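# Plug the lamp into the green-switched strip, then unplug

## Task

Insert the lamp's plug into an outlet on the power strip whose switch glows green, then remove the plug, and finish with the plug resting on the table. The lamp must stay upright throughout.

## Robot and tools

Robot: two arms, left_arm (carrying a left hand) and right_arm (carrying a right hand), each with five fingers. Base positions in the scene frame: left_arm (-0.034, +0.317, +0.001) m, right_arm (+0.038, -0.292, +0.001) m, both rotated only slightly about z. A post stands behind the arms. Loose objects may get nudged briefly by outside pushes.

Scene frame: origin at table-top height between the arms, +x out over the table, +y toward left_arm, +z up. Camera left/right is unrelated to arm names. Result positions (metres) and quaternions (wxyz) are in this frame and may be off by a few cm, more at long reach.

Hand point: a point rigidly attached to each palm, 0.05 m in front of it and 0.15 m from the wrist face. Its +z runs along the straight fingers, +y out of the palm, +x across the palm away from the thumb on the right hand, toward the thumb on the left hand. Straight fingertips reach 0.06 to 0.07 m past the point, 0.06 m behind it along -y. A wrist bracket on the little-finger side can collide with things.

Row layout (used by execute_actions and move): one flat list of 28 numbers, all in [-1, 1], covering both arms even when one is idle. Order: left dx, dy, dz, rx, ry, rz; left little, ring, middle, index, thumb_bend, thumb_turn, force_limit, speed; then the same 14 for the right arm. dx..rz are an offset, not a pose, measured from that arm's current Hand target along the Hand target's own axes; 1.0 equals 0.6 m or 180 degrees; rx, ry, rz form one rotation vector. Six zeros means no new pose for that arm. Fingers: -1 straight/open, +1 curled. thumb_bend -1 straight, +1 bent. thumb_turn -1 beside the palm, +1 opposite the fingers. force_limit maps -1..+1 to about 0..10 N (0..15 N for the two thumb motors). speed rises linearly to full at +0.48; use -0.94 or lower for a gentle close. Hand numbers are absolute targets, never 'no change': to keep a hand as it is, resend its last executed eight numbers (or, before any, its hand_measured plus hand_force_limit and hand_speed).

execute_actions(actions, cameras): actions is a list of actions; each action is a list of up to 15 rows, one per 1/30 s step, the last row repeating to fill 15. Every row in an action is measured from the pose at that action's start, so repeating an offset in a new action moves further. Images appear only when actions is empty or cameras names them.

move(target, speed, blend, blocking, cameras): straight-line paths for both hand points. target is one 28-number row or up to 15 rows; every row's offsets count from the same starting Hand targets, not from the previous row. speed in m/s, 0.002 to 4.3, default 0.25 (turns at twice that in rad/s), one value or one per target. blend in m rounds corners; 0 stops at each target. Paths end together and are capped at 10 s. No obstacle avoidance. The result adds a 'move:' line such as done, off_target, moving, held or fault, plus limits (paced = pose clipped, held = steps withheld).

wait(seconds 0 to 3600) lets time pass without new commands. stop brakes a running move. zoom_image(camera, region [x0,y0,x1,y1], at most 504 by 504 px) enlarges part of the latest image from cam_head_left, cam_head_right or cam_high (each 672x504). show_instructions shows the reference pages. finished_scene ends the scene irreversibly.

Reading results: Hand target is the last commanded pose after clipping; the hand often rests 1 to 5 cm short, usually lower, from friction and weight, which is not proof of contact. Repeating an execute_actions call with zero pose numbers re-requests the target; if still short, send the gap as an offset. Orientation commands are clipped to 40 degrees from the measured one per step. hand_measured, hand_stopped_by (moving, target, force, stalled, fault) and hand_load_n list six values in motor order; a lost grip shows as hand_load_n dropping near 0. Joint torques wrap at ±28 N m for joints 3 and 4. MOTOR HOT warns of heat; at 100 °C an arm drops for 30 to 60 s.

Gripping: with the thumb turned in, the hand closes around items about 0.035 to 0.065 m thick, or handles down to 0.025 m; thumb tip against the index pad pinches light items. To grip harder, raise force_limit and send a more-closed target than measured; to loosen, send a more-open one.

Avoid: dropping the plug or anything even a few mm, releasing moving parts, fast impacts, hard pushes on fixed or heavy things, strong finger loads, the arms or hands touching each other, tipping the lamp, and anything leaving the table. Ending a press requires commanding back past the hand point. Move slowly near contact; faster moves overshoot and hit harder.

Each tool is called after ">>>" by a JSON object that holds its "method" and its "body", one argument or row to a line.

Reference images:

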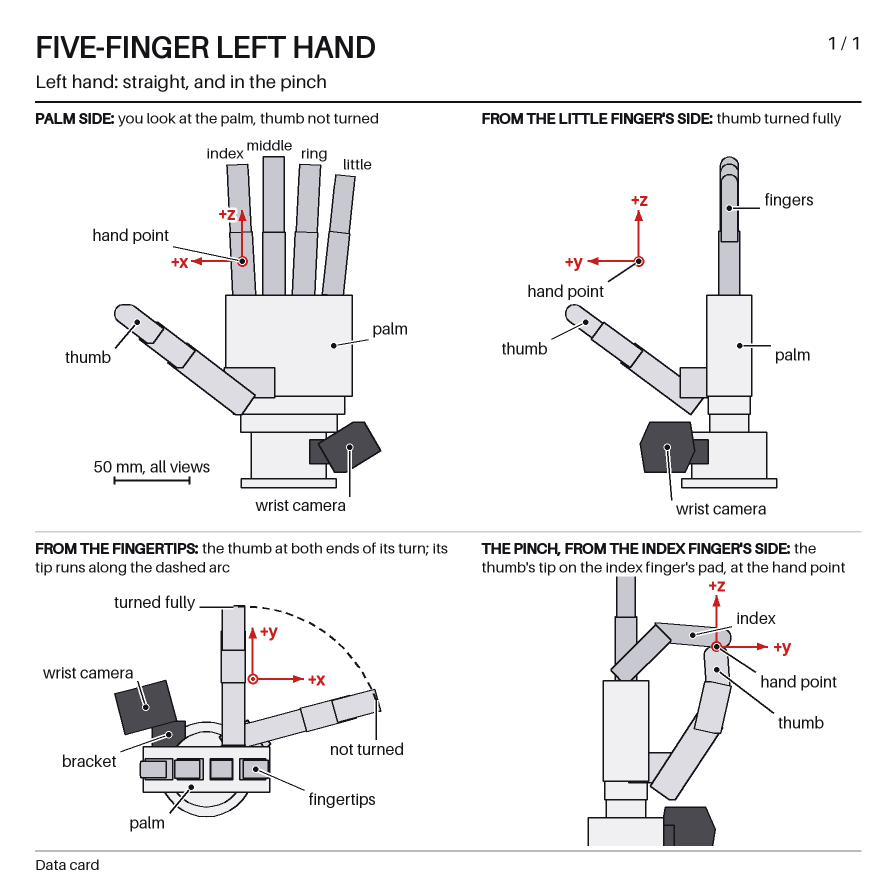

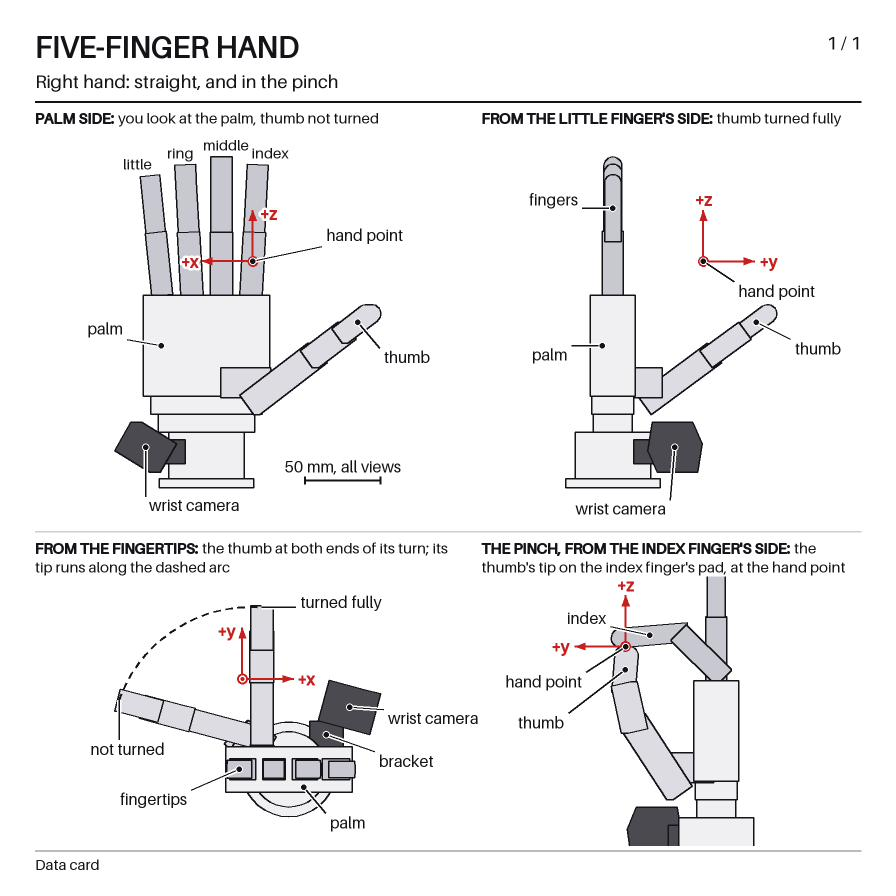

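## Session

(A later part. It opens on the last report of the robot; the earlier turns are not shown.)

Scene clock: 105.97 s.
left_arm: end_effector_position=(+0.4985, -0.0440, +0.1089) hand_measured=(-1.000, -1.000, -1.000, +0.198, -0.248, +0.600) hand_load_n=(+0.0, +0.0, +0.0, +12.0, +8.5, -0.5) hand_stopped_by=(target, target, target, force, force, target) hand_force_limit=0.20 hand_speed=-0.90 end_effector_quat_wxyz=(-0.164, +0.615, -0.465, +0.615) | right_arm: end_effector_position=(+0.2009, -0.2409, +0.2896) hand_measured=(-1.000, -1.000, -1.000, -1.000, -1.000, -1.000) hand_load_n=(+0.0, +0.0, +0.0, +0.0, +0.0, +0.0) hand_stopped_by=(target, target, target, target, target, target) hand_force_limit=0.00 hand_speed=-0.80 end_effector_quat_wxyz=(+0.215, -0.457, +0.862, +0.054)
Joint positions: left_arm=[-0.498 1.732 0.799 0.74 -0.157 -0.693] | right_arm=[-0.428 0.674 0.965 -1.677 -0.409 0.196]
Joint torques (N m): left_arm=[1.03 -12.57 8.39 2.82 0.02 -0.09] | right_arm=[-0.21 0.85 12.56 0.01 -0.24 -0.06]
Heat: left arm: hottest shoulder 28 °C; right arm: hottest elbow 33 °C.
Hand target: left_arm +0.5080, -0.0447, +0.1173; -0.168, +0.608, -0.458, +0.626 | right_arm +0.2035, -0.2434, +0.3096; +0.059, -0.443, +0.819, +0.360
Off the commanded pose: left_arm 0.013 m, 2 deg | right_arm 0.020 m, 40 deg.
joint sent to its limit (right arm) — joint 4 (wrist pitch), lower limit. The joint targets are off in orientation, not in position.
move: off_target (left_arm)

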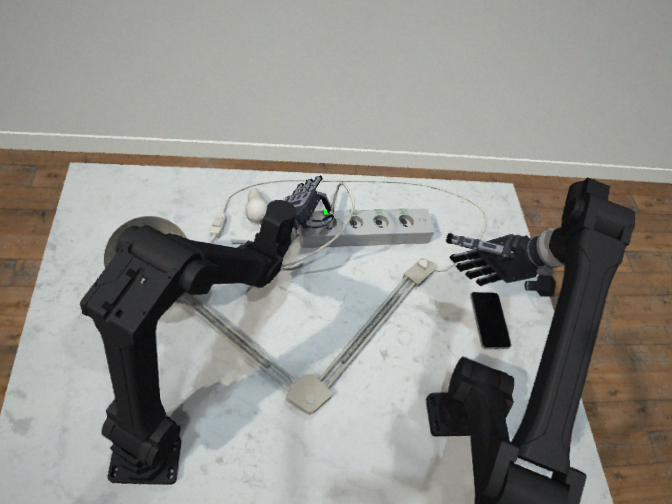

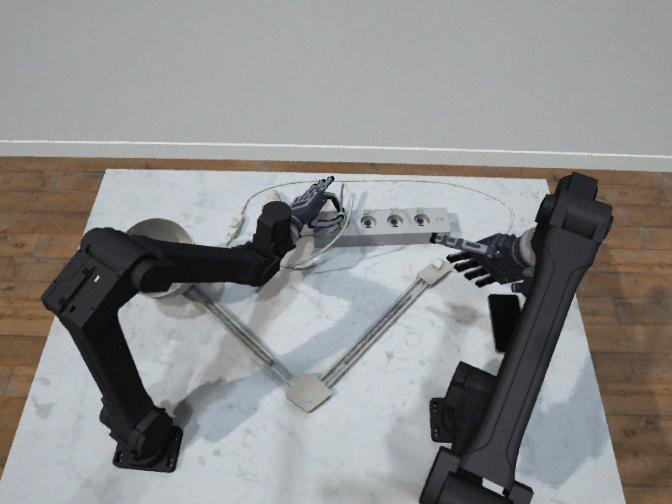

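>>> {"method": "move", "body": {
  "target": [-0.005,0.0058,0.0047,0,0,0,-1,-1,-1,0.5,0.0,0.6,0.2,-0.9,0,0,0,0,0,0,-1,-1,-1,-1,-1,-1,0,-0.8],
  "speed": 0.02,
  "cameras": ["cam_head_left","cam_head_right"]
}}

>>> {"method": "zoom_image", "body": {
  "camera": "cam_head_left",
  "region": [320, 204, 344, 234]
}}

>>> {"method": "zoom_image", "body": {
  "camera": "cam_head_right",
  "region": [330, 204, 354, 234]
}}

Scene clock: 106.90 s.
left_arm: end_effector_position=(+0.4995, -0.0442, +0.1062) hand_measured=(-1.000, -1.000, -1.000, +0.198, -0.248, +0.600) hand_load_n=(+0.0, -0.5, +0.0, +12.0, +8.5, +0.0) hand_stopped_by=(target, target, target, force, force, target) hand_force_limit=0.20 hand_speed=-0.90 end_effector_quat_wxyz=(-0.164, +0.614, -0.464, +0.617) | right_arm: end_effector_position=(+0.2009, -0.2409, +0.2896) hand_measured=(-1.000, -1.000, -1.000, -1.000, -1.000, -1.000) hand_load_n=(+0.0, +0.0, +0.0, -0.5, +0.0, +0.0) hand_stopped_by=(target, target, target, target, target, target) hand_force_limit=0.00 hand_speed=-0.80 end_effector_quat_wxyz=(+0.215, -0.457, +0.862, +0.054)
Joint positions: left_arm=[-0.497 1.743 0.799 0.757 -0.155 -0.693] | right_arm=[-0.428 0.674 0.965 -1.677 -0.409 0.196]
Joint torques (N m): left_arm=[1.03 -12.28 8.61 2.69 0 -0.09] | right_arm=[-0.15 0.91 12.55 0.02 -0.25 -0.07]
Heat: left arm: hottest shoulder 28 °C; right arm: hottest elbow 33 °C.
Hand target: left_arm +0.5100, -0.0452, +0.1123; -0.168, +0.608, -0.458, +0.626 | right_arm +0.2035, -0.2434, +0.3096; +0.059, -0.443, +0.819, +0.360
Off the commanded pose: left_arm 0.012 m, 1 deg | right_arm 0.020 m, 40 deg.
joint sent to its limit (right arm) — joint 4 (wrist pitch), lower limit. The joint targets are off in orientation, not in position.
move: off_target (left_arm)

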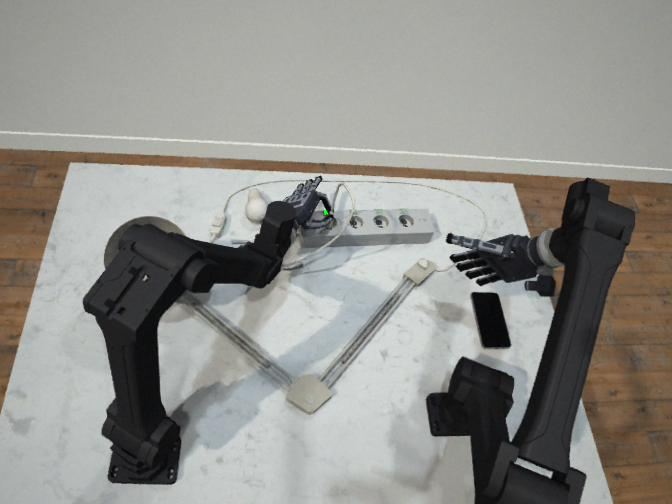

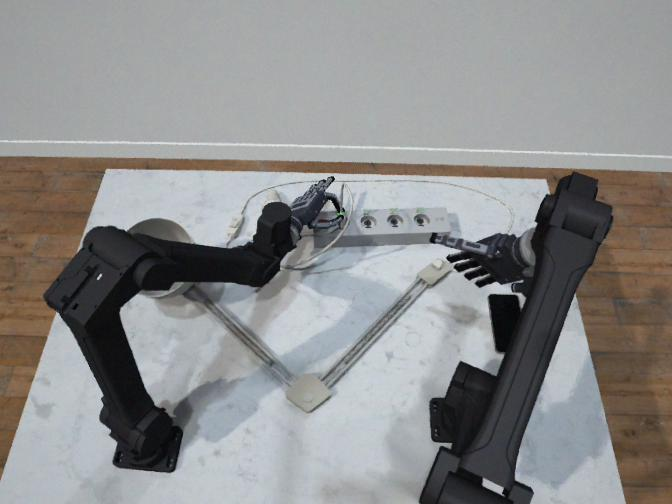

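Scaled by 16.800 from the camera's image (finer frame: 960x720).

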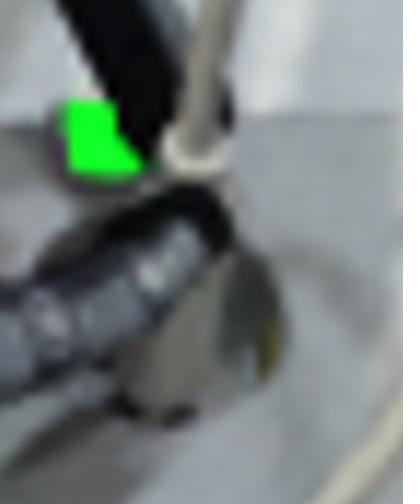

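Scaled by 16.800 from the camera's image (finer frame: 960x720).

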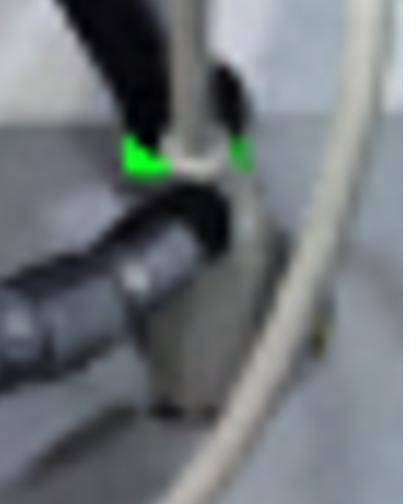

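>>> {"method": "move", "body": {
  "target": [-0.0041,0.0052,0.0011,0,0,0,-1,-1,-1,0.5,0.0,0.6,0.2,-0.9,0,0,0,0,0,0,-1,-1,-1,-1,-1,-1,0,-0.8],
  "speed": 0.02,
  "cameras": ["cam_head_left","cam_head_right"]
}}

>>> {"method": "zoom_image", "body": {
  "camera": "cam_head_left",
  "region": [320, 204, 344, 234]
}}

>>> {"method": "zoom_image", "body": {
  "camera": "cam_head_right",
  "region": [330, 204, 354, 234]
}}

Scene clock: 107.63 s.
left_arm: end_effector_position=(+0.5002, -0.0448, +0.1062) hand_measured=(-1.000, -1.000, -1.000, +0.198, -0.248, +0.600) hand_load_n=(+0.0, +0.0, +0.0, +12.0, +8.5, +0.5) hand_stopped_by=(target, target, target, force, force, target) hand_force_limit=0.20 hand_speed=-0.90 end_effector_quat_wxyz=(-0.164, +0.612, -0.463, +0.620) | right_arm: end_effector_position=(+0.2009, -0.2409, +0.2896) hand_measured=(-1.000, -1.000, -1.000, -1.000, -1.000, -1.000) hand_load_n=(+0.0, +0.0, +0.0, +0.0, +0.0, +0.0) hand_stopped_by=(target, target, target, target, target, target) hand_force_limit=0.00 hand_speed=-0.80 end_effector_quat_wxyz=(+0.215, -0.457, +0.862, +0.054)
Joint positions: left_arm=[-0.497 1.749 0.799 0.77 -0.155 -0.693] | right_arm=[-0.428 0.674 0.965 -1.677 -0.409 0.196]
Joint torques (N m): left_arm=[1.03 -11.99 8.47 2.63 -0.01 -0.09] | right_arm=[-0.21 0.79 12.56 0.01 -0.24 -0.07]
Heat: left arm: hottest shoulder 28 °C; right arm: hottest elbow 33 °C.
Hand target: left_arm +0.5101, -0.0452, +0.1085; -0.168, +0.608, -0.458, +0.627 | right_arm +0.2035, -0.2434, +0.3096; +0.059, -0.443, +0.819, +0.360
Off the commanded pose: left_arm 0.010 m, 1 deg | right_arm 0.020 m, 40 deg.
joint sent to its limit (right arm) — joint 4 (wrist pitch), lower limit. The joint targets are off in orientation, not in position.
move: done

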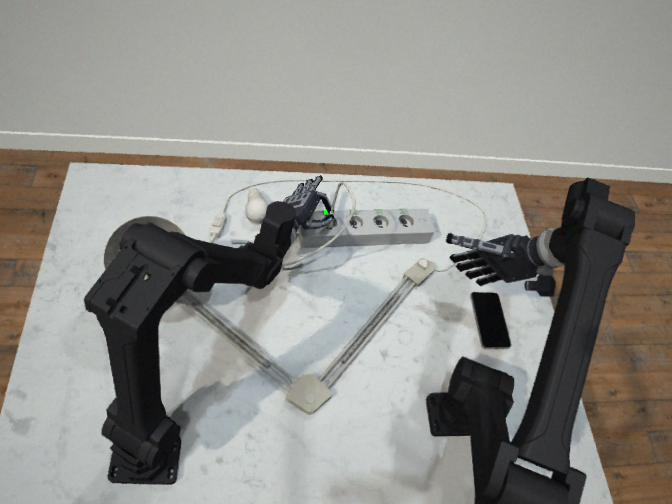

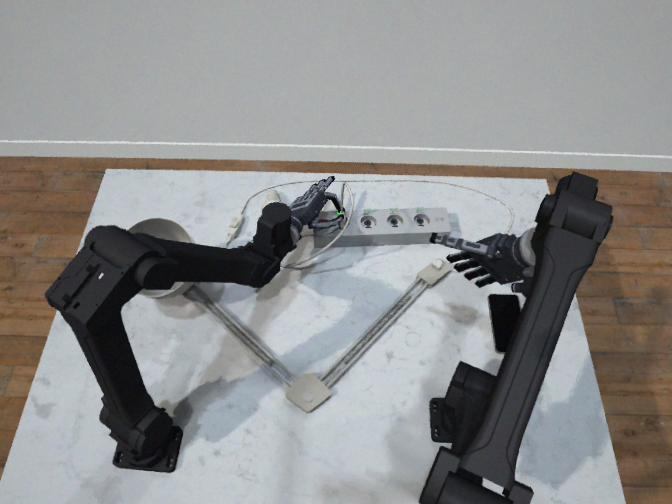

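Scaled by 16.800 from the camera's image (finer frame: 960x720).

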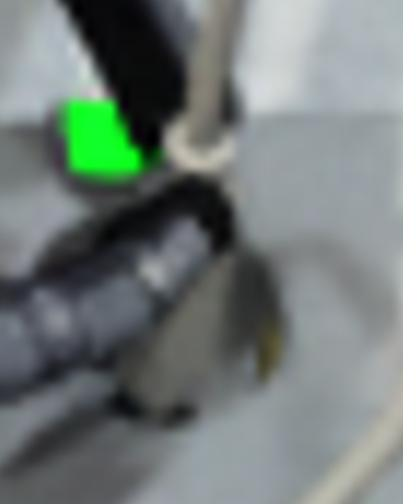

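Scaled by 16.800 from the camera's image (finer frame: 960x720).

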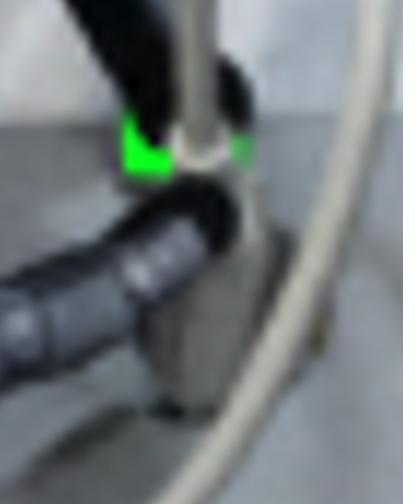

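>>> {"method": "execute_actions", "body": {
  "actions": [
    [[0.0130,0.0090,0.0063,0,0,0,-1,-1,-1,0.5,0.0,0.6,0.2,-0.9,0,0,0,0,0,0,-1,-1,-1,-1,-1,-1,0,-0.8],[0.0130,0.0090,0.0063,0,0,0,-1,-1,-1,0.5,0.0,0.6,0.2,-0.9,0,0,0,0,0,0,-1,-1,-1,-1,-1,-1,0,-0.8],[0.0007,0.0005,0.0004,0,0,0,-1,-1,-1,0.5,0.0,0.6,0.2,-0.9,0,0,0,0,0,0,-1,-1,-1,-1,-1,-1,0,-0.8]]
  ],
  "cameras": []
}}

Scene clock: 108.73 s.
left_arm: end_effector_position=(+0.5005, -0.0453, +0.1061) hand_measured=(-1.000, -1.000, -1.000, +0.198, -0.248, +0.600) hand_load_n=(+0.0, +0.0, +0.0, +12.5, +8.5, +0.0) hand_stopped_by=(target, target, target, force, force, target) hand_force_limit=0.20 hand_speed=-0.90 end_effector_quat_wxyz=(-0.164, +0.612, -0.462, +0.621) | right_arm: end_effector_position=(+0.2009, -0.2409, +0.2896) hand_measured=(-1.000, -1.000, -1.000, -1.000, -1.000, -1.000) hand_load_n=(+0.0, +0.0, +0.0, +0.0, +0.0, +0.0) hand_stopped_by=(target, target, target, target, target, target) hand_force_limit=0.00 hand_speed=-0.80 end_effector_quat_wxyz=(+0.215, -0.457, +0.862, +0.054)
Joint positions: left_arm=[-0.498 1.751 0.8 0.772 -0.156 -0.693] | right_arm=[-0.428 0.674 0.965 -1.677 -0.409 0.196]
Joint torques (N m): left_arm=[1.03 -12.04 8.46 2.55 0 -0.09] | right_arm=[-0.09 0.91 12.56 -0.02 -0.24 -0.07]
Heat: left arm: hottest shoulder 28 °C; right arm: hottest elbow 33 °C.
Hand target: left_arm +0.5102, -0.0457, +0.1083; -0.168, +0.608, -0.458, +0.626 | right_arm +0.2035, -0.2434, +0.3096; +0.059, -0.443, +0.819, +0.360
Off the commanded pose: left_arm 0.010 m, 1 deg | right_arm 0.020 m, 40 deg.
joint sent to its limit (right arm) — joint 4 (wrist pitch), lower limit. The joint targets are off in orientation, not in position.

>>> {"method": "execute_actions", "body": {
  "actions": [],
  "cameras": ["cam_head_left","cam_head_right","cam_high"]
}}

>>> {"method": "zoom_image", "body": {
  "camera": "cam_head_left",
  "region": [324, 218, 338, 232]
}}

>>> {"method": "zoom_image", "body": {
  "camera": "cam_head_right",
  "region": [336, 218, 350, 232]
}}

>>> {"method": "zoom_image", "body": {
  "camera": "cam_high",
  "region": [360, 215, 410, 265]
}}

Scene clock: 108.97 s.
left_arm: end_effector_position=(+0.5005, -0.0453, +0.1061) hand_measured=(-1.000, -1.000, -1.000, +0.198, -0.248, +0.600) hand_load_n=(+0.0, +0.0, +0.0, +12.5, +8.5, +0.0) hand_stopped_by=(target, target, target, force, force, target) hand_force_limit=0.20 hand_speed=-0.90 end_effector_quat_wxyz=(-0.164, +0.612, -0.462, +0.621) | right_arm: end_effector_position=(+0.2009, -0.2409, +0.2896) hand_measured=(-1.000, -1.000, -1.000, -1.000, -1.000, -1.000) hand_load_n=(+0.0, +0.0, -0.5, +0.0, +0.0, +0.0) hand_stopped_by=(target, target, target, target, target, target) hand_force_limit=0.00 hand_speed=-0.80 end_effector_quat_wxyz=(+0.215, -0.457, +0.862, +0.054)
Joint positions: left_arm=[-0.498 1.751 0.8 0.772 -0.156 -0.693] | right_arm=[-0.428 0.674 0.965 -1.677 -0.409 0.196]
Joint velocities: within noise
Joint torques (N m): left_arm=[1.08 -12.04 8.46 2.54 -0.01 -0.09] | right_arm=[-0.15 0.91 12.56 0.01 -0.25 -0.06]
Heat: left arm: hottest shoulder 28 °C; right arm: hottest elbow 33 °C.
Hand target: left_arm +0.5102, -0.0457, +0.1083; -0.168, +0.608, -0.458, +0.626 | right_arm +0.2035, -0.2434, +0.3096; +0.059, -0.443, +0.819, +0.360
Off the commanded pose: left_arm 0.010 m, 1 deg | right_arm 0.020 m, 40 deg.

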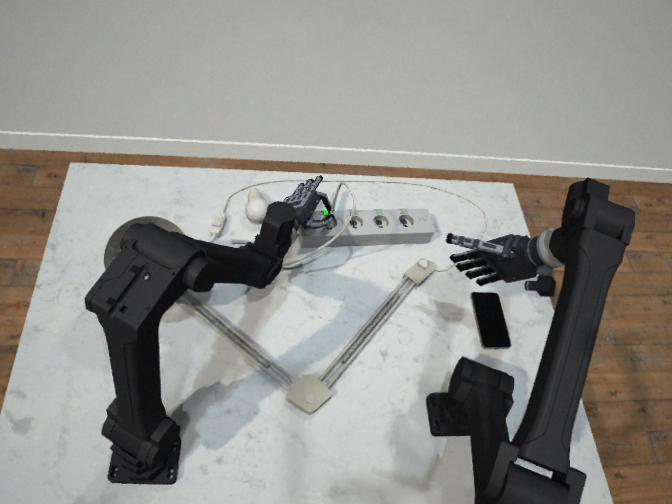

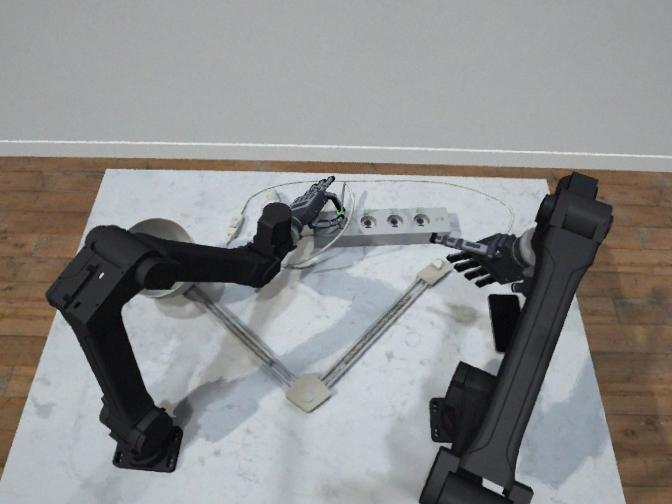

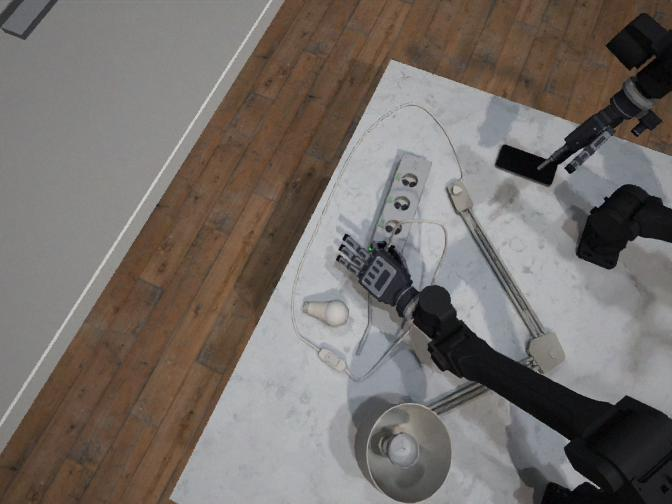

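Scaled by 36.000 from the camera's image (finer frame: 960x720).

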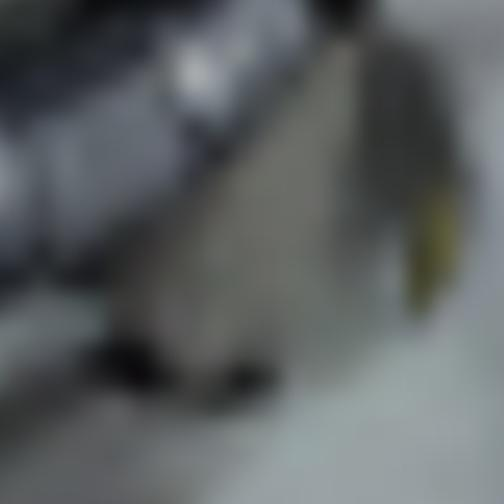

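Scaled by 36.000 from the camera's image (finer frame: 960x720).

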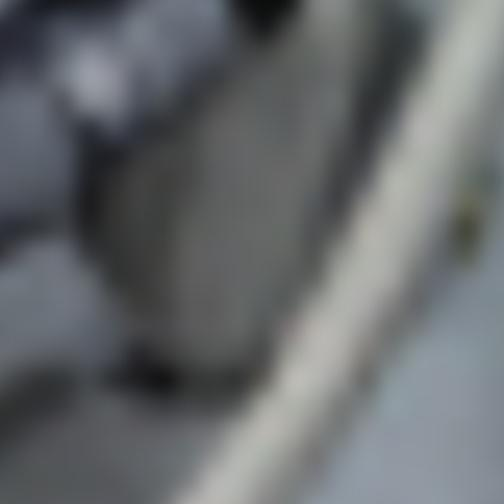

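Scaled by 10.080 from the camera's image (finer frame: 960x720).

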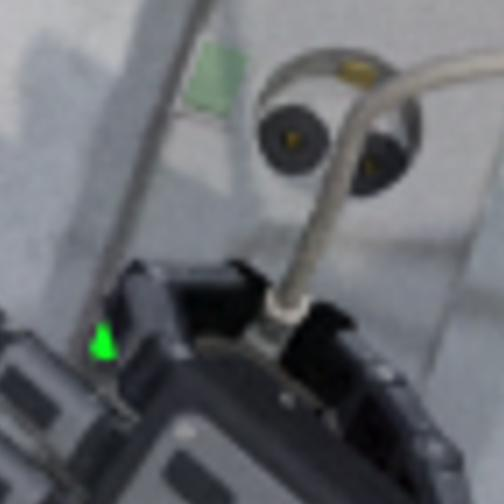

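>>> {"method": "move", "body": {
  "target": [-0.0014,-0.0023,0.0061,0,0,0,-1,-1,-1,0.5,0.0,0.6,0.2,-0.9,0,0,0,0,0,0,-1,-1,-1,-1,-1,-1,0,-0.8],
  "speed": 0.02,
  "cameras": ["cam_head_left","cam_head_right"]
}}

>>> {"method": "zoom_image", "body": {
  "camera": "cam_head_left",
  "region": [324, 218, 338, 232]
}}

>>> {"method": "zoom_image", "body": {
  "camera": "cam_head_right",
  "region": [336, 218, 350, 232]
}}

Scene clock: 136.93 s.
left_arm: end_effector_position=(+0.5013, -0.0440, +0.1059) hand_measured=(-1.000, -1.000, -1.000, +0.198, -0.248, +0.600) hand_load_n=(+0.0, +0.0, -0.5, +12.0, +8.5, +0.0) hand_stopped_by=(target, target, target, force, force, target) hand_force_limit=0.20 hand_speed=-0.90 end_effector_quat_wxyz=(-0.163, +0.612, -0.462, +0.621) | right_arm: end_effector_position=(+0.2009, -0.2409, +0.2896) hand_measured=(-1.000, -1.000, -1.000, -1.000, -1.000, -1.000) hand_load_n=(+0.0, +0.0, +0.0, +0.0, +0.0, +0.0) hand_stopped_by=(target, target, target, target, target, target) hand_force_limit=0.00 hand_speed=-0.80 end_effector_quat_wxyz=(+0.215, -0.457, +0.862, +0.054)
Joint positions: left_arm=[-0.494 1.751 0.8 0.772 -0.151 -0.693] | right_arm=[-0.428 0.674 0.965 -1.677 -0.409 0.196]
Joint torques (N m): left_arm=[1.08 -11.63 9.32 2.4 -0.03 -0.08] | right_arm=[-0.09 0.91 12.57 0.01 -0.24 -0.06]
Heat: left arm: hottest wrist pitch 28 °C; right arm: hottest elbow 34 °C.
Hand target: left_arm +0.5141, -0.0458, +0.1085; -0.168, +0.608, -0.458, +0.627 | right_arm +0.2035, -0.2434, +0.3096; +0.059, -0.443, +0.819, +0.360
Off the commanded pose: left_arm 0.013 m, 1 deg | right_arm 0.020 m, 40 deg.
joint sent to its limit (right arm) — joint 4 (wrist pitch), lower limit. The joint targets are off in orientation, not in position.
move: off_target (left_arm)

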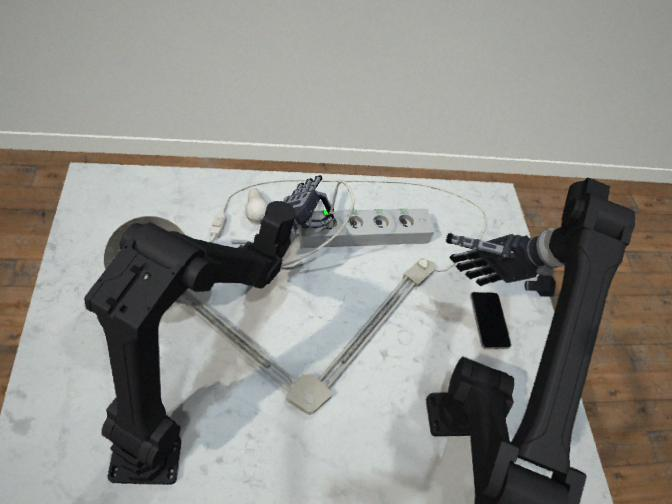

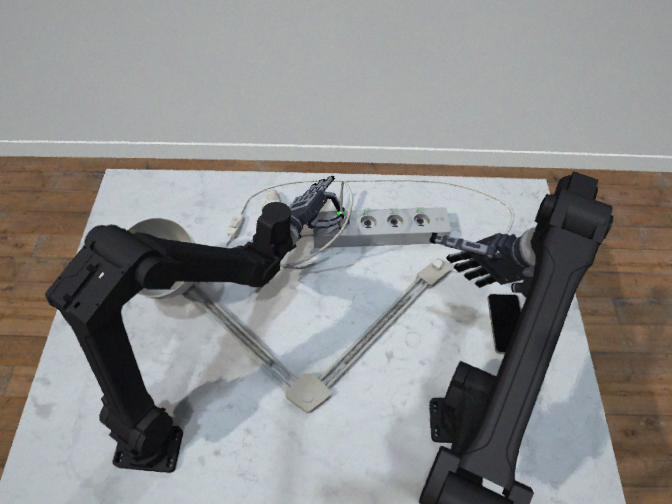

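Scaled by 36.000 from the camera's image (finer frame: 960x720).

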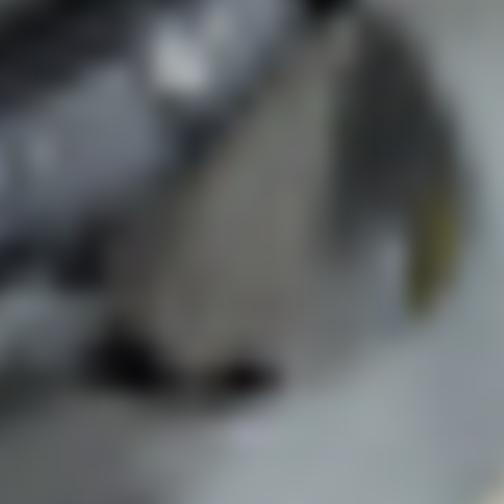

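Scaled by 36.000 from the camera's image (finer frame: 960x720).

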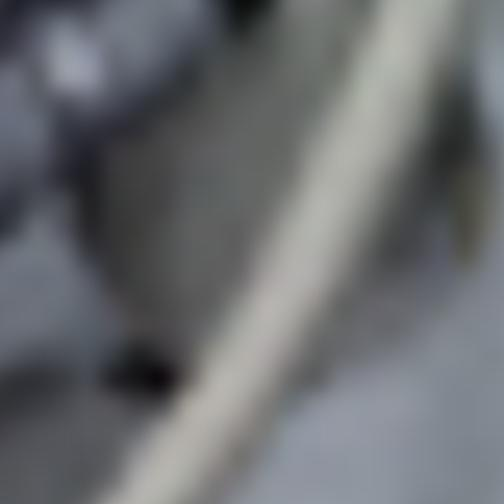

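>>> {"method": "move", "body": {
  "target": [-0.0061,0.0078,0.0016,0,0,0,-1,-1,-1,0.5,0.0,0.6,0.2,-0.9,0,0,0,0,0,0,-1,-1,-1,-1,-1,-1,0,-0.8],
  "speed": 0.02,
  "cameras": ["cam_head_left","cam_head_right"]
}}

>>> {"method": "zoom_image", "body": {
  "camera": "cam_head_left",
  "region": [320, 204, 344, 234]
}}

>>> {"method": "zoom_image", "body": {
  "camera": "cam_head_right",
  "region": [330, 204, 354, 234]
}}

Scene clock: 137.80 s.
left_arm: end_effector_position=(+0.5023, -0.0448, +0.1056) hand_measured=(-1.000, -1.000, -1.000, +0.198, -0.248, +0.600) hand_load_n=(+0.0, +0.0, +0.0, +12.5, +8.0, +0.5) hand_stopped_by=(target, target, target, force, force, target) hand_force_limit=0.20 hand_speed=-0.90 end_effector_quat_wxyz=(-0.164, +0.609, -0.460, +0.625) | right_arm: end_effector_position=(+0.2009, -0.2409, +0.2896) hand_measured=(-1.000, -1.000, -1.000, -1.000, -1.000, -1.000) hand_load_n=(+0.0, +0.0, +0.0, +0.0, +0.0, -0.5) hand_stopped_by=(target, target, target, target, target, target) hand_force_limit=0.00 hand_speed=-0.80 end_effector_quat_wxyz=(+0.215, -0.457, +0.862, +0.054)
Joint positions: left_arm=[-0.494 1.761 0.8 0.793 -0.15 -0.693] | right_arm=[-0.428 0.674 0.965 -1.677 -0.409 0.196]
Joint torques (N m): left_arm=[1.08 -11.22 9.07 2.28 -0.06 -0.08] | right_arm=[-0.15 0.85 12.56 0.01 -0.25 -0.07]
Heat: left arm: hottest wrist pitch 28 °C; right arm: hottest elbow 34 °C.
Hand target: left_arm +0.5141, -0.0458, +0.1025; -0.168, +0.608, -0.458, +0.627 | right_arm +0.2035, -0.2434, +0.3096; +0.059, -0.443, +0.819, +0.360
Off the commanded pose: left_arm 0.012 m, 1 deg | right_arm 0.020 m, 40 deg.
joint sent to its limit (right arm) — joint 4 (wrist pitch), lower limit. The joint targets are off in orientation, not in position.
move: off_target (left_arm)

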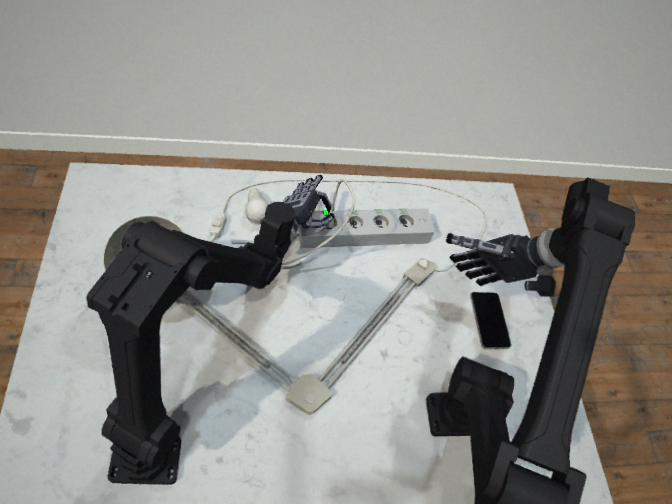

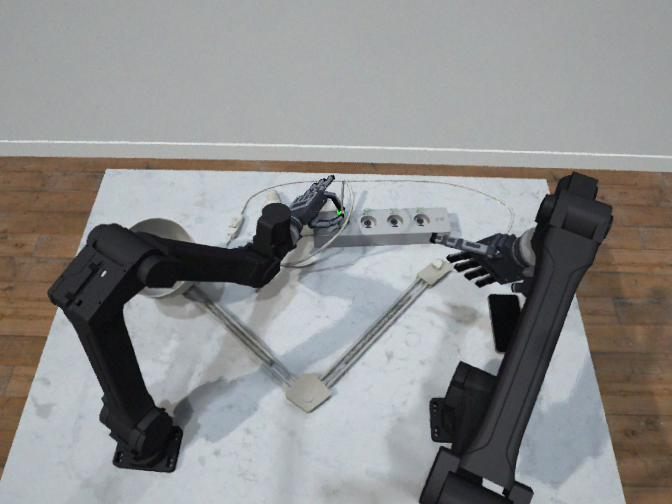

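Scaled by 16.800 from the camera's image (finer frame: 960x720).

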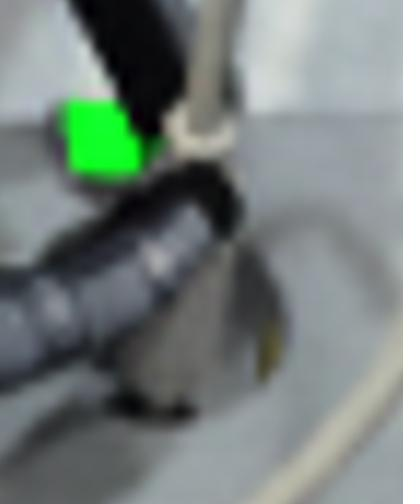

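Scaled by 16.800 from the camera's image (finer frame: 960x720).

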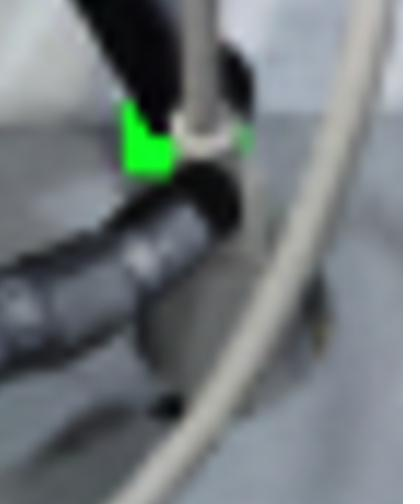

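>>> {"method": "move", "body": {
  "target": [
    [-0.0145,0.0185,0.0038,0,0,0,-1,-1,-1,0.5,0.0,0.6,0.2,-0.9,0,0,0,0,0,0,-1,-1,-1,-1,-1,-1,0,-0.8]
  ],
  "speed": 0.04,
  "cameras": []
}}

Scene clock: 138.70 s.
left_arm: end_effector_position=(+0.5043, -0.0471, +0.1048) hand_measured=(-1.000, -1.000, -1.000, +0.198, -0.248, +0.600) hand_load_n=(+0.0, +0.0, +0.0, +13.0, +8.0, +3.0) hand_stopped_by=(target, target, target, force, force, target) hand_force_limit=0.20 hand_speed=-0.90 end_effector_quat_wxyz=(-0.160, +0.605, -0.451, +0.637) | right_arm: end_effector_position=(+0.2009, -0.2409, +0.2896) hand_measured=(-1.000, -1.000, -1.000, -1.000, -1.000, -1.000) hand_load_n=(+0.0, +0.0, +0.0, +0.0, +0.0, +0.0) hand_stopped_by=(target, target, target, target, target, target) hand_force_limit=0.00 hand_speed=-0.80 end_effector_quat_wxyz=(+0.215, -0.457, +0.862, +0.054)
Joint positions: left_arm=[-0.494 1.785 0.8 0.845 -0.147 -0.704] | right_arm=[-0.428 0.674 0.965 -1.677 -0.409 0.196]
Joint torques (N m): left_arm=[1.08 -10.4 8.4 1.87 -0.16 0.01] | right_arm=[-0.09 0.85 12.57 -0.01 -0.25 -0.07]
Heat: left arm: hottest wrist pitch 28 °C; right arm: hottest elbow 34 °C.
Hand target: left_arm +0.5141, -0.0459, +0.0881; -0.168, +0.608, -0.458, +0.627 | right_arm +0.2035, -0.2434, +0.3096; +0.059, -0.443, +0.819, +0.360
Off the commanded pose: left_arm 0.019 m, 2 deg | right_arm 0.020 m, 40 deg.
joint sent to its limit (right arm) — joint 4 (wrist pitch), lower limit. The joint targets are off in orientation, not in position.
move: off_target (left_arm)

>>> {"method": "move", "body": {
  "target": [
    [0.0305,-0.039,-0.008,0,0,0,-1,-1,-1,0.5,0.0,0.6,0.2,-0.9,0,0,0,0,0,0,-1,-1,-1,-1,-1,-1,0,-0.8]
  ],
  "speed": 0.04,
  "cameras": ["cam_head_left","cam_head_right"]
}}

>>> {"method": "zoom_image", "body": {
  "camera": "cam_head_left",
  "region": [320, 204, 344, 234]
}}

>>> {"method": "zoom_image", "body": {
  "camera": "cam_head_right",
  "region": [330, 204, 354, 234]
}}

Scene clock: 139.97 s.
left_arm: end_effector_position=(+0.5032, -0.0468, +0.1057) hand_measured=(-1.000, -1.000, -1.000, +0.198, -0.248, +0.600) hand_load_n=(+0.0, +0.0, +0.0, +12.0, +8.5, +0.0) hand_stopped_by=(target, target, target, force, force, target) hand_force_limit=0.20 hand_speed=-0.90 end_effector_quat_wxyz=(-0.157, +0.614, -0.459, +0.623) | right_arm: end_effector_position=(+0.2009, -0.2409, +0.2896) hand_measured=(-1.000, -1.000, -1.000, -1.000, -1.000, -1.000) hand_load_n=(+0.0, +0.0, +0.0, +0.5, +0.0, +0.0) hand_stopped_by=(target, target, target, target, target, target) hand_force_limit=0.00 hand_speed=-0.80 end_effector_quat_wxyz=(+0.215, -0.457, +0.862, +0.054)
Joint positions: left_arm=[-0.494 1.76 0.809 0.773 -0.146 -0.707] | right_arm=[-0.428 0.674 0.965 -1.677 -0.409 0.196]
Joint torques (N m): left_arm=[1.08 -14.45 8.96 1.31 -0.23 0.05] | right_arm=[-0.15 0.85 12.56 0.02 -0.25 -0.07]
Heat: left arm: hottest wrist pitch 28 °C; right arm: hottest elbow 34 °C.
Hand target: left_arm +0.5141, -0.0459, +0.1183; -0.168, +0.608, -0.458, +0.627 | right_arm +0.2035, -0.2434, +0.3096; +0.059, -0.443, +0.819, +0.360
Off the commanded pose: left_arm 0.017 m, 1 deg | right_arm 0.020 m, 40 deg.
joint sent to its limit (right arm) — joint 4 (wrist pitch), lower limit. The joint targets are off in orientation, not in position.
move: off_target (left_arm)

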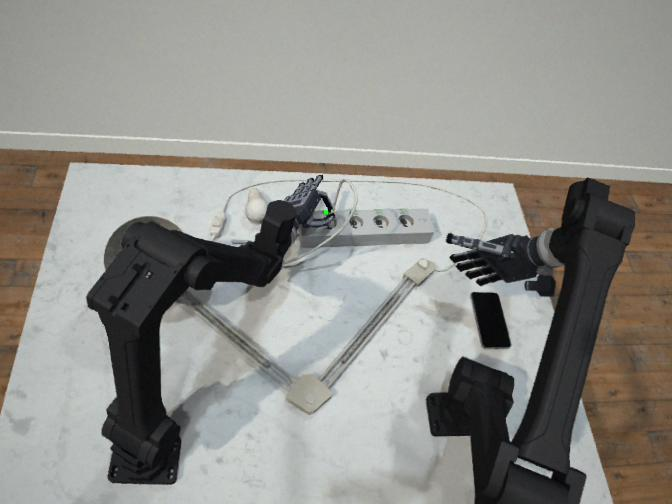

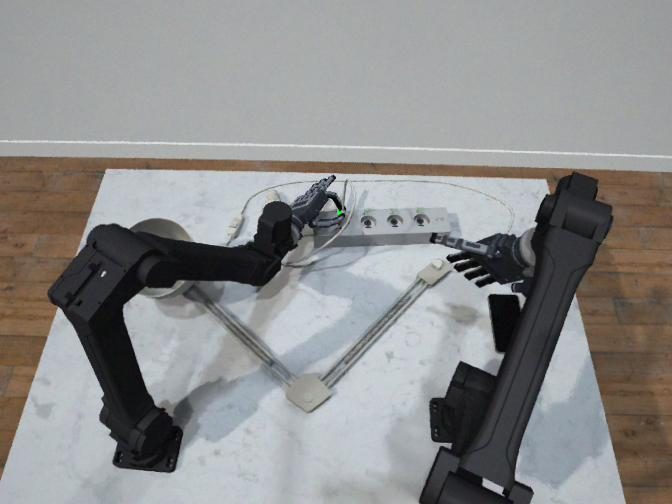

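Scaled by 16.800 from the camera's image (finer frame: 960x720).

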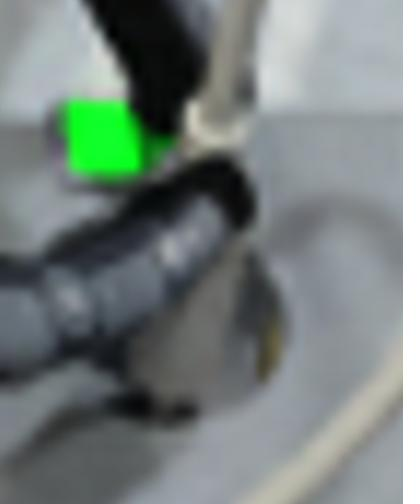

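Scaled by 16.800 from the camera's image (finer frame: 960x720).

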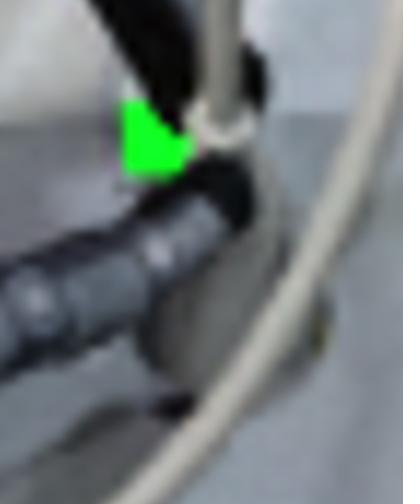

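>>> {"method": "move", "body": {
  "target": [
    [0.0122,-0.0156,-0.0032,0,0,0,-1,-1,-1,0.5,0.0,0.6,0.2,-0.9,0,0,0,0,0,0,-1,-1,-1,-1,-1,-1,0,-0.8]
  ],
  "speed": 0.04,
  "cameras": ["cam_head_left","cam_head_right"]
}}

>>> {"method": "zoom_image", "body": {
  "camera": "cam_head_left",
  "region": [320, 204, 344, 234]
}}

>>> {"method": "zoom_image", "body": {
  "camera": "cam_head_right",
  "region": [330, 204, 354, 234]
}}

Scene clock: 140.83 s.
left_arm: end_effector_position=(+0.5010, -0.0451, +0.1062) hand_measured=(-1.000, -1.000, -1.000, +0.198, -0.248, +0.600) hand_load_n=(+0.0, +0.0, +0.0, +12.0, +9.0, -0.5) hand_stopped_by=(target, target, target, force, force, target) hand_force_limit=0.20 hand_speed=-0.90 end_effector_quat_wxyz=(-0.158, +0.618, -0.465, +0.613) | right_arm: end_effector_position=(+0.2009, -0.2409, +0.2896) hand_measured=(-1.000, -1.000, -1.000, -1.000, -1.000, -1.000) hand_load_n=(+0.0, +0.0, +0.0, +0.0, +0.0, +0.0) hand_stopped_by=(target, target, target, target, target, target) hand_force_limit=0.00 hand_speed=-0.80 end_effector_quat_wxyz=(+0.215, -0.457, +0.862, +0.054)
Joint positions: left_arm=[-0.494 1.741 0.809 0.731 -0.147 -0.703] | right_arm=[-0.428 0.674 0.965 -1.677 -0.409 0.196]
Joint torques (N m): left_arm=[1.03 -15.27 9.55 1.58 -0.19 0.01] | right_arm=[-0.15 0.85 12.56 -0.01 -0.24 -0.06]
Heat: left arm: hottest wrist pitch 28 °C; right arm: hottest elbow 34 °C.
Hand target: left_arm +0.5141, -0.0459, +0.1303; -0.168, +0.608, -0.458, +0.627 | right_arm +0.2035, -0.2434, +0.3096; +0.059, -0.443, +0.819, +0.360
Off the commanded pose: left_arm 0.027 m, 2 deg | right_arm 0.020 m, 40 deg.
joint sent to its limit (right arm) — joint 4 (wrist pitch), lower limit. The joint targets are off in orientation, not in position.
move: off_target (left_arm)

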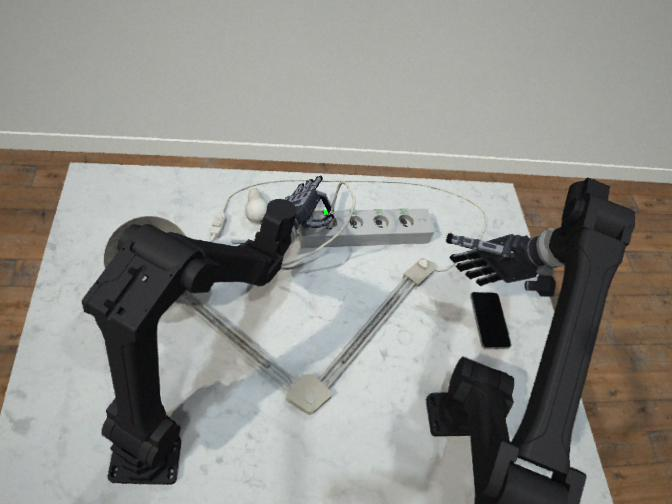

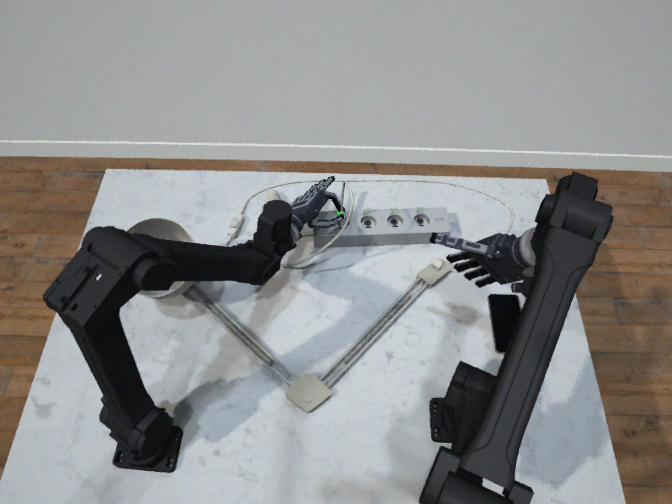

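Scaled by 16.800 from the camera's image (finer frame: 960x720).

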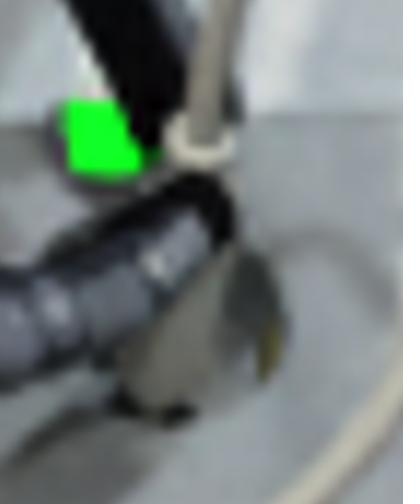

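Scaled by 16.800 from the camera's image (finer frame: 960x720).

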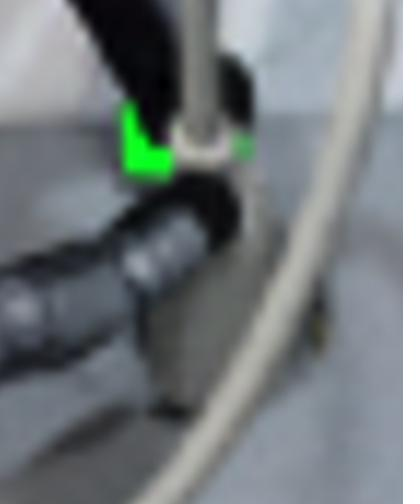

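>>> {"method": "move", "body": {
  "target": [
    [0.0122,-0.0156,-0.0032,0,0,0,-1,-1,-1,0.5,0.0,0.6,0.2,-0.9,0,0,0,0,0,0,-1,-1,-1,-1,-1,-1,0,-0.8]
  ],
  "speed": 0.04,
  "cameras": ["cam_head_left","cam_head_right"]
}}

>>> {"method": "zoom_image", "body": {
  "camera": "cam_head_left",
  "region": [320, 204, 344, 234]
}}

>>> {"method": "zoom_image", "body": {
  "camera": "cam_head_right",
  "region": [330, 204, 354, 234]
}}

Scene clock: 141.77 s.
left_arm: end_effector_position=(+0.4989, -0.0429, +0.1094) hand_measured=(-1.000, -1.000, -1.000, +0.198, -0.250, +0.600) hand_load_n=(-0.5, +0.0, +0.0, +11.5, +9.0, -0.5) hand_stopped_by=(target, target, target, force, force, target) hand_force_limit=0.20 hand_speed=-0.90 end_effector_quat_wxyz=(-0.161, +0.620, -0.472, +0.606) | right_arm: end_effector_position=(+0.2009, -0.2409, +0.2896) hand_measured=(-1.000, -1.000, -1.000, -1.000, -1.000, -1.000) hand_load_n=(+0.0, +0.0, +0.0, +0.5, +0.0, +0.0) hand_stopped_by=(target, target, target, target, target, target) hand_force_limit=0.00 hand_speed=-0.80 end_effector_quat_wxyz=(+0.215, -0.457, +0.862, +0.054)
Joint positions: left_arm=[-0.494 1.717 0.809 0.69 -0.149 -0.695] | right_arm=[-0.428 0.674 0.965 -1.677 -0.409 0.196]
Joint torques (N m): left_arm=[1.03 -15.5 10.25 1.78 -0.13 -0.03] | right_arm=[-0.21 0.85 12.56 0.01 -0.25 -0.07]
Heat: left arm: hottest wrist pitch 28 °C; right arm: hottest elbow 34 °C.
Hand target: left_arm +0.5141, -0.0458, +0.1423; -0.168, +0.608, -0.458, +0.627 | right_arm +0.2035, -0.2434, +0.3096; +0.059, -0.443, +0.819, +0.360
Off the commanded pose: left_arm 0.036 m, 3 deg | right_arm 0.020 m, 40 deg.
joint sent to its limit (right arm) — joint 4 (wrist pitch), lower limit. The joint targets are off in orientation, not in position.
move: off_target (left_arm)

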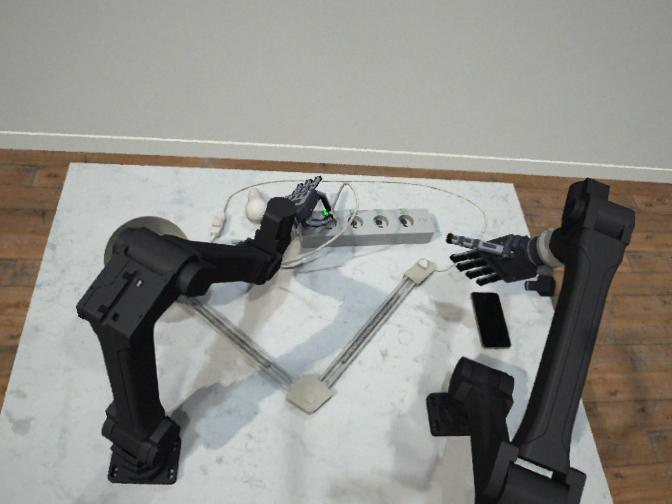

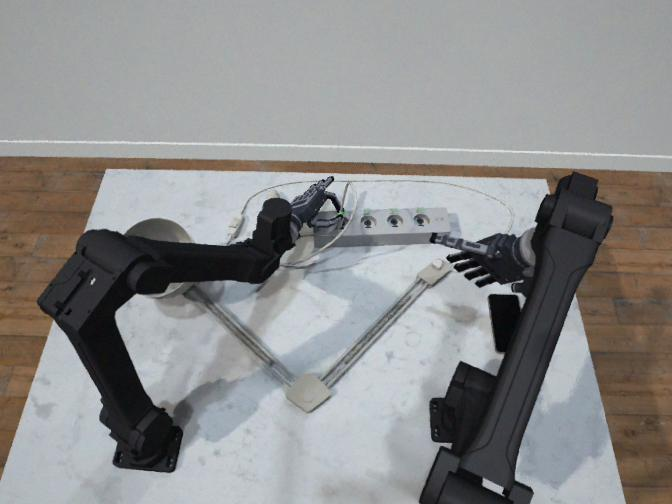

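Scaled by 16.800 from the camera's image (finer frame: 960x720).

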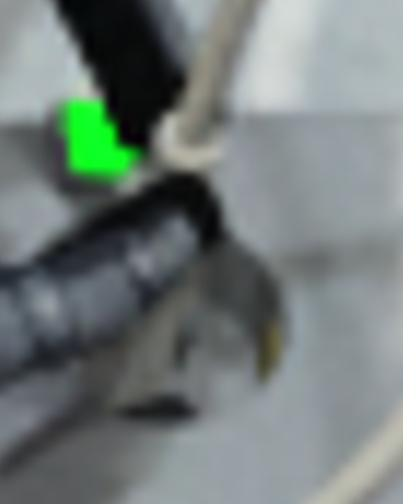

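Scaled by 16.800 from the camera's image (finer frame: 960x720).

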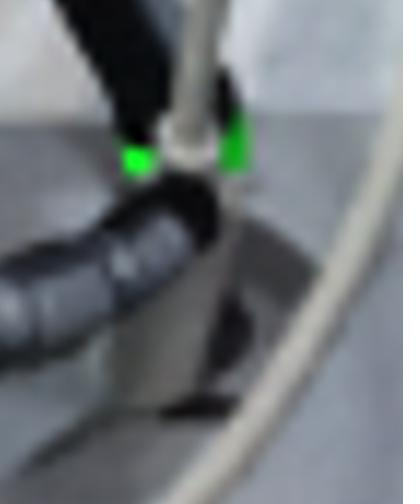

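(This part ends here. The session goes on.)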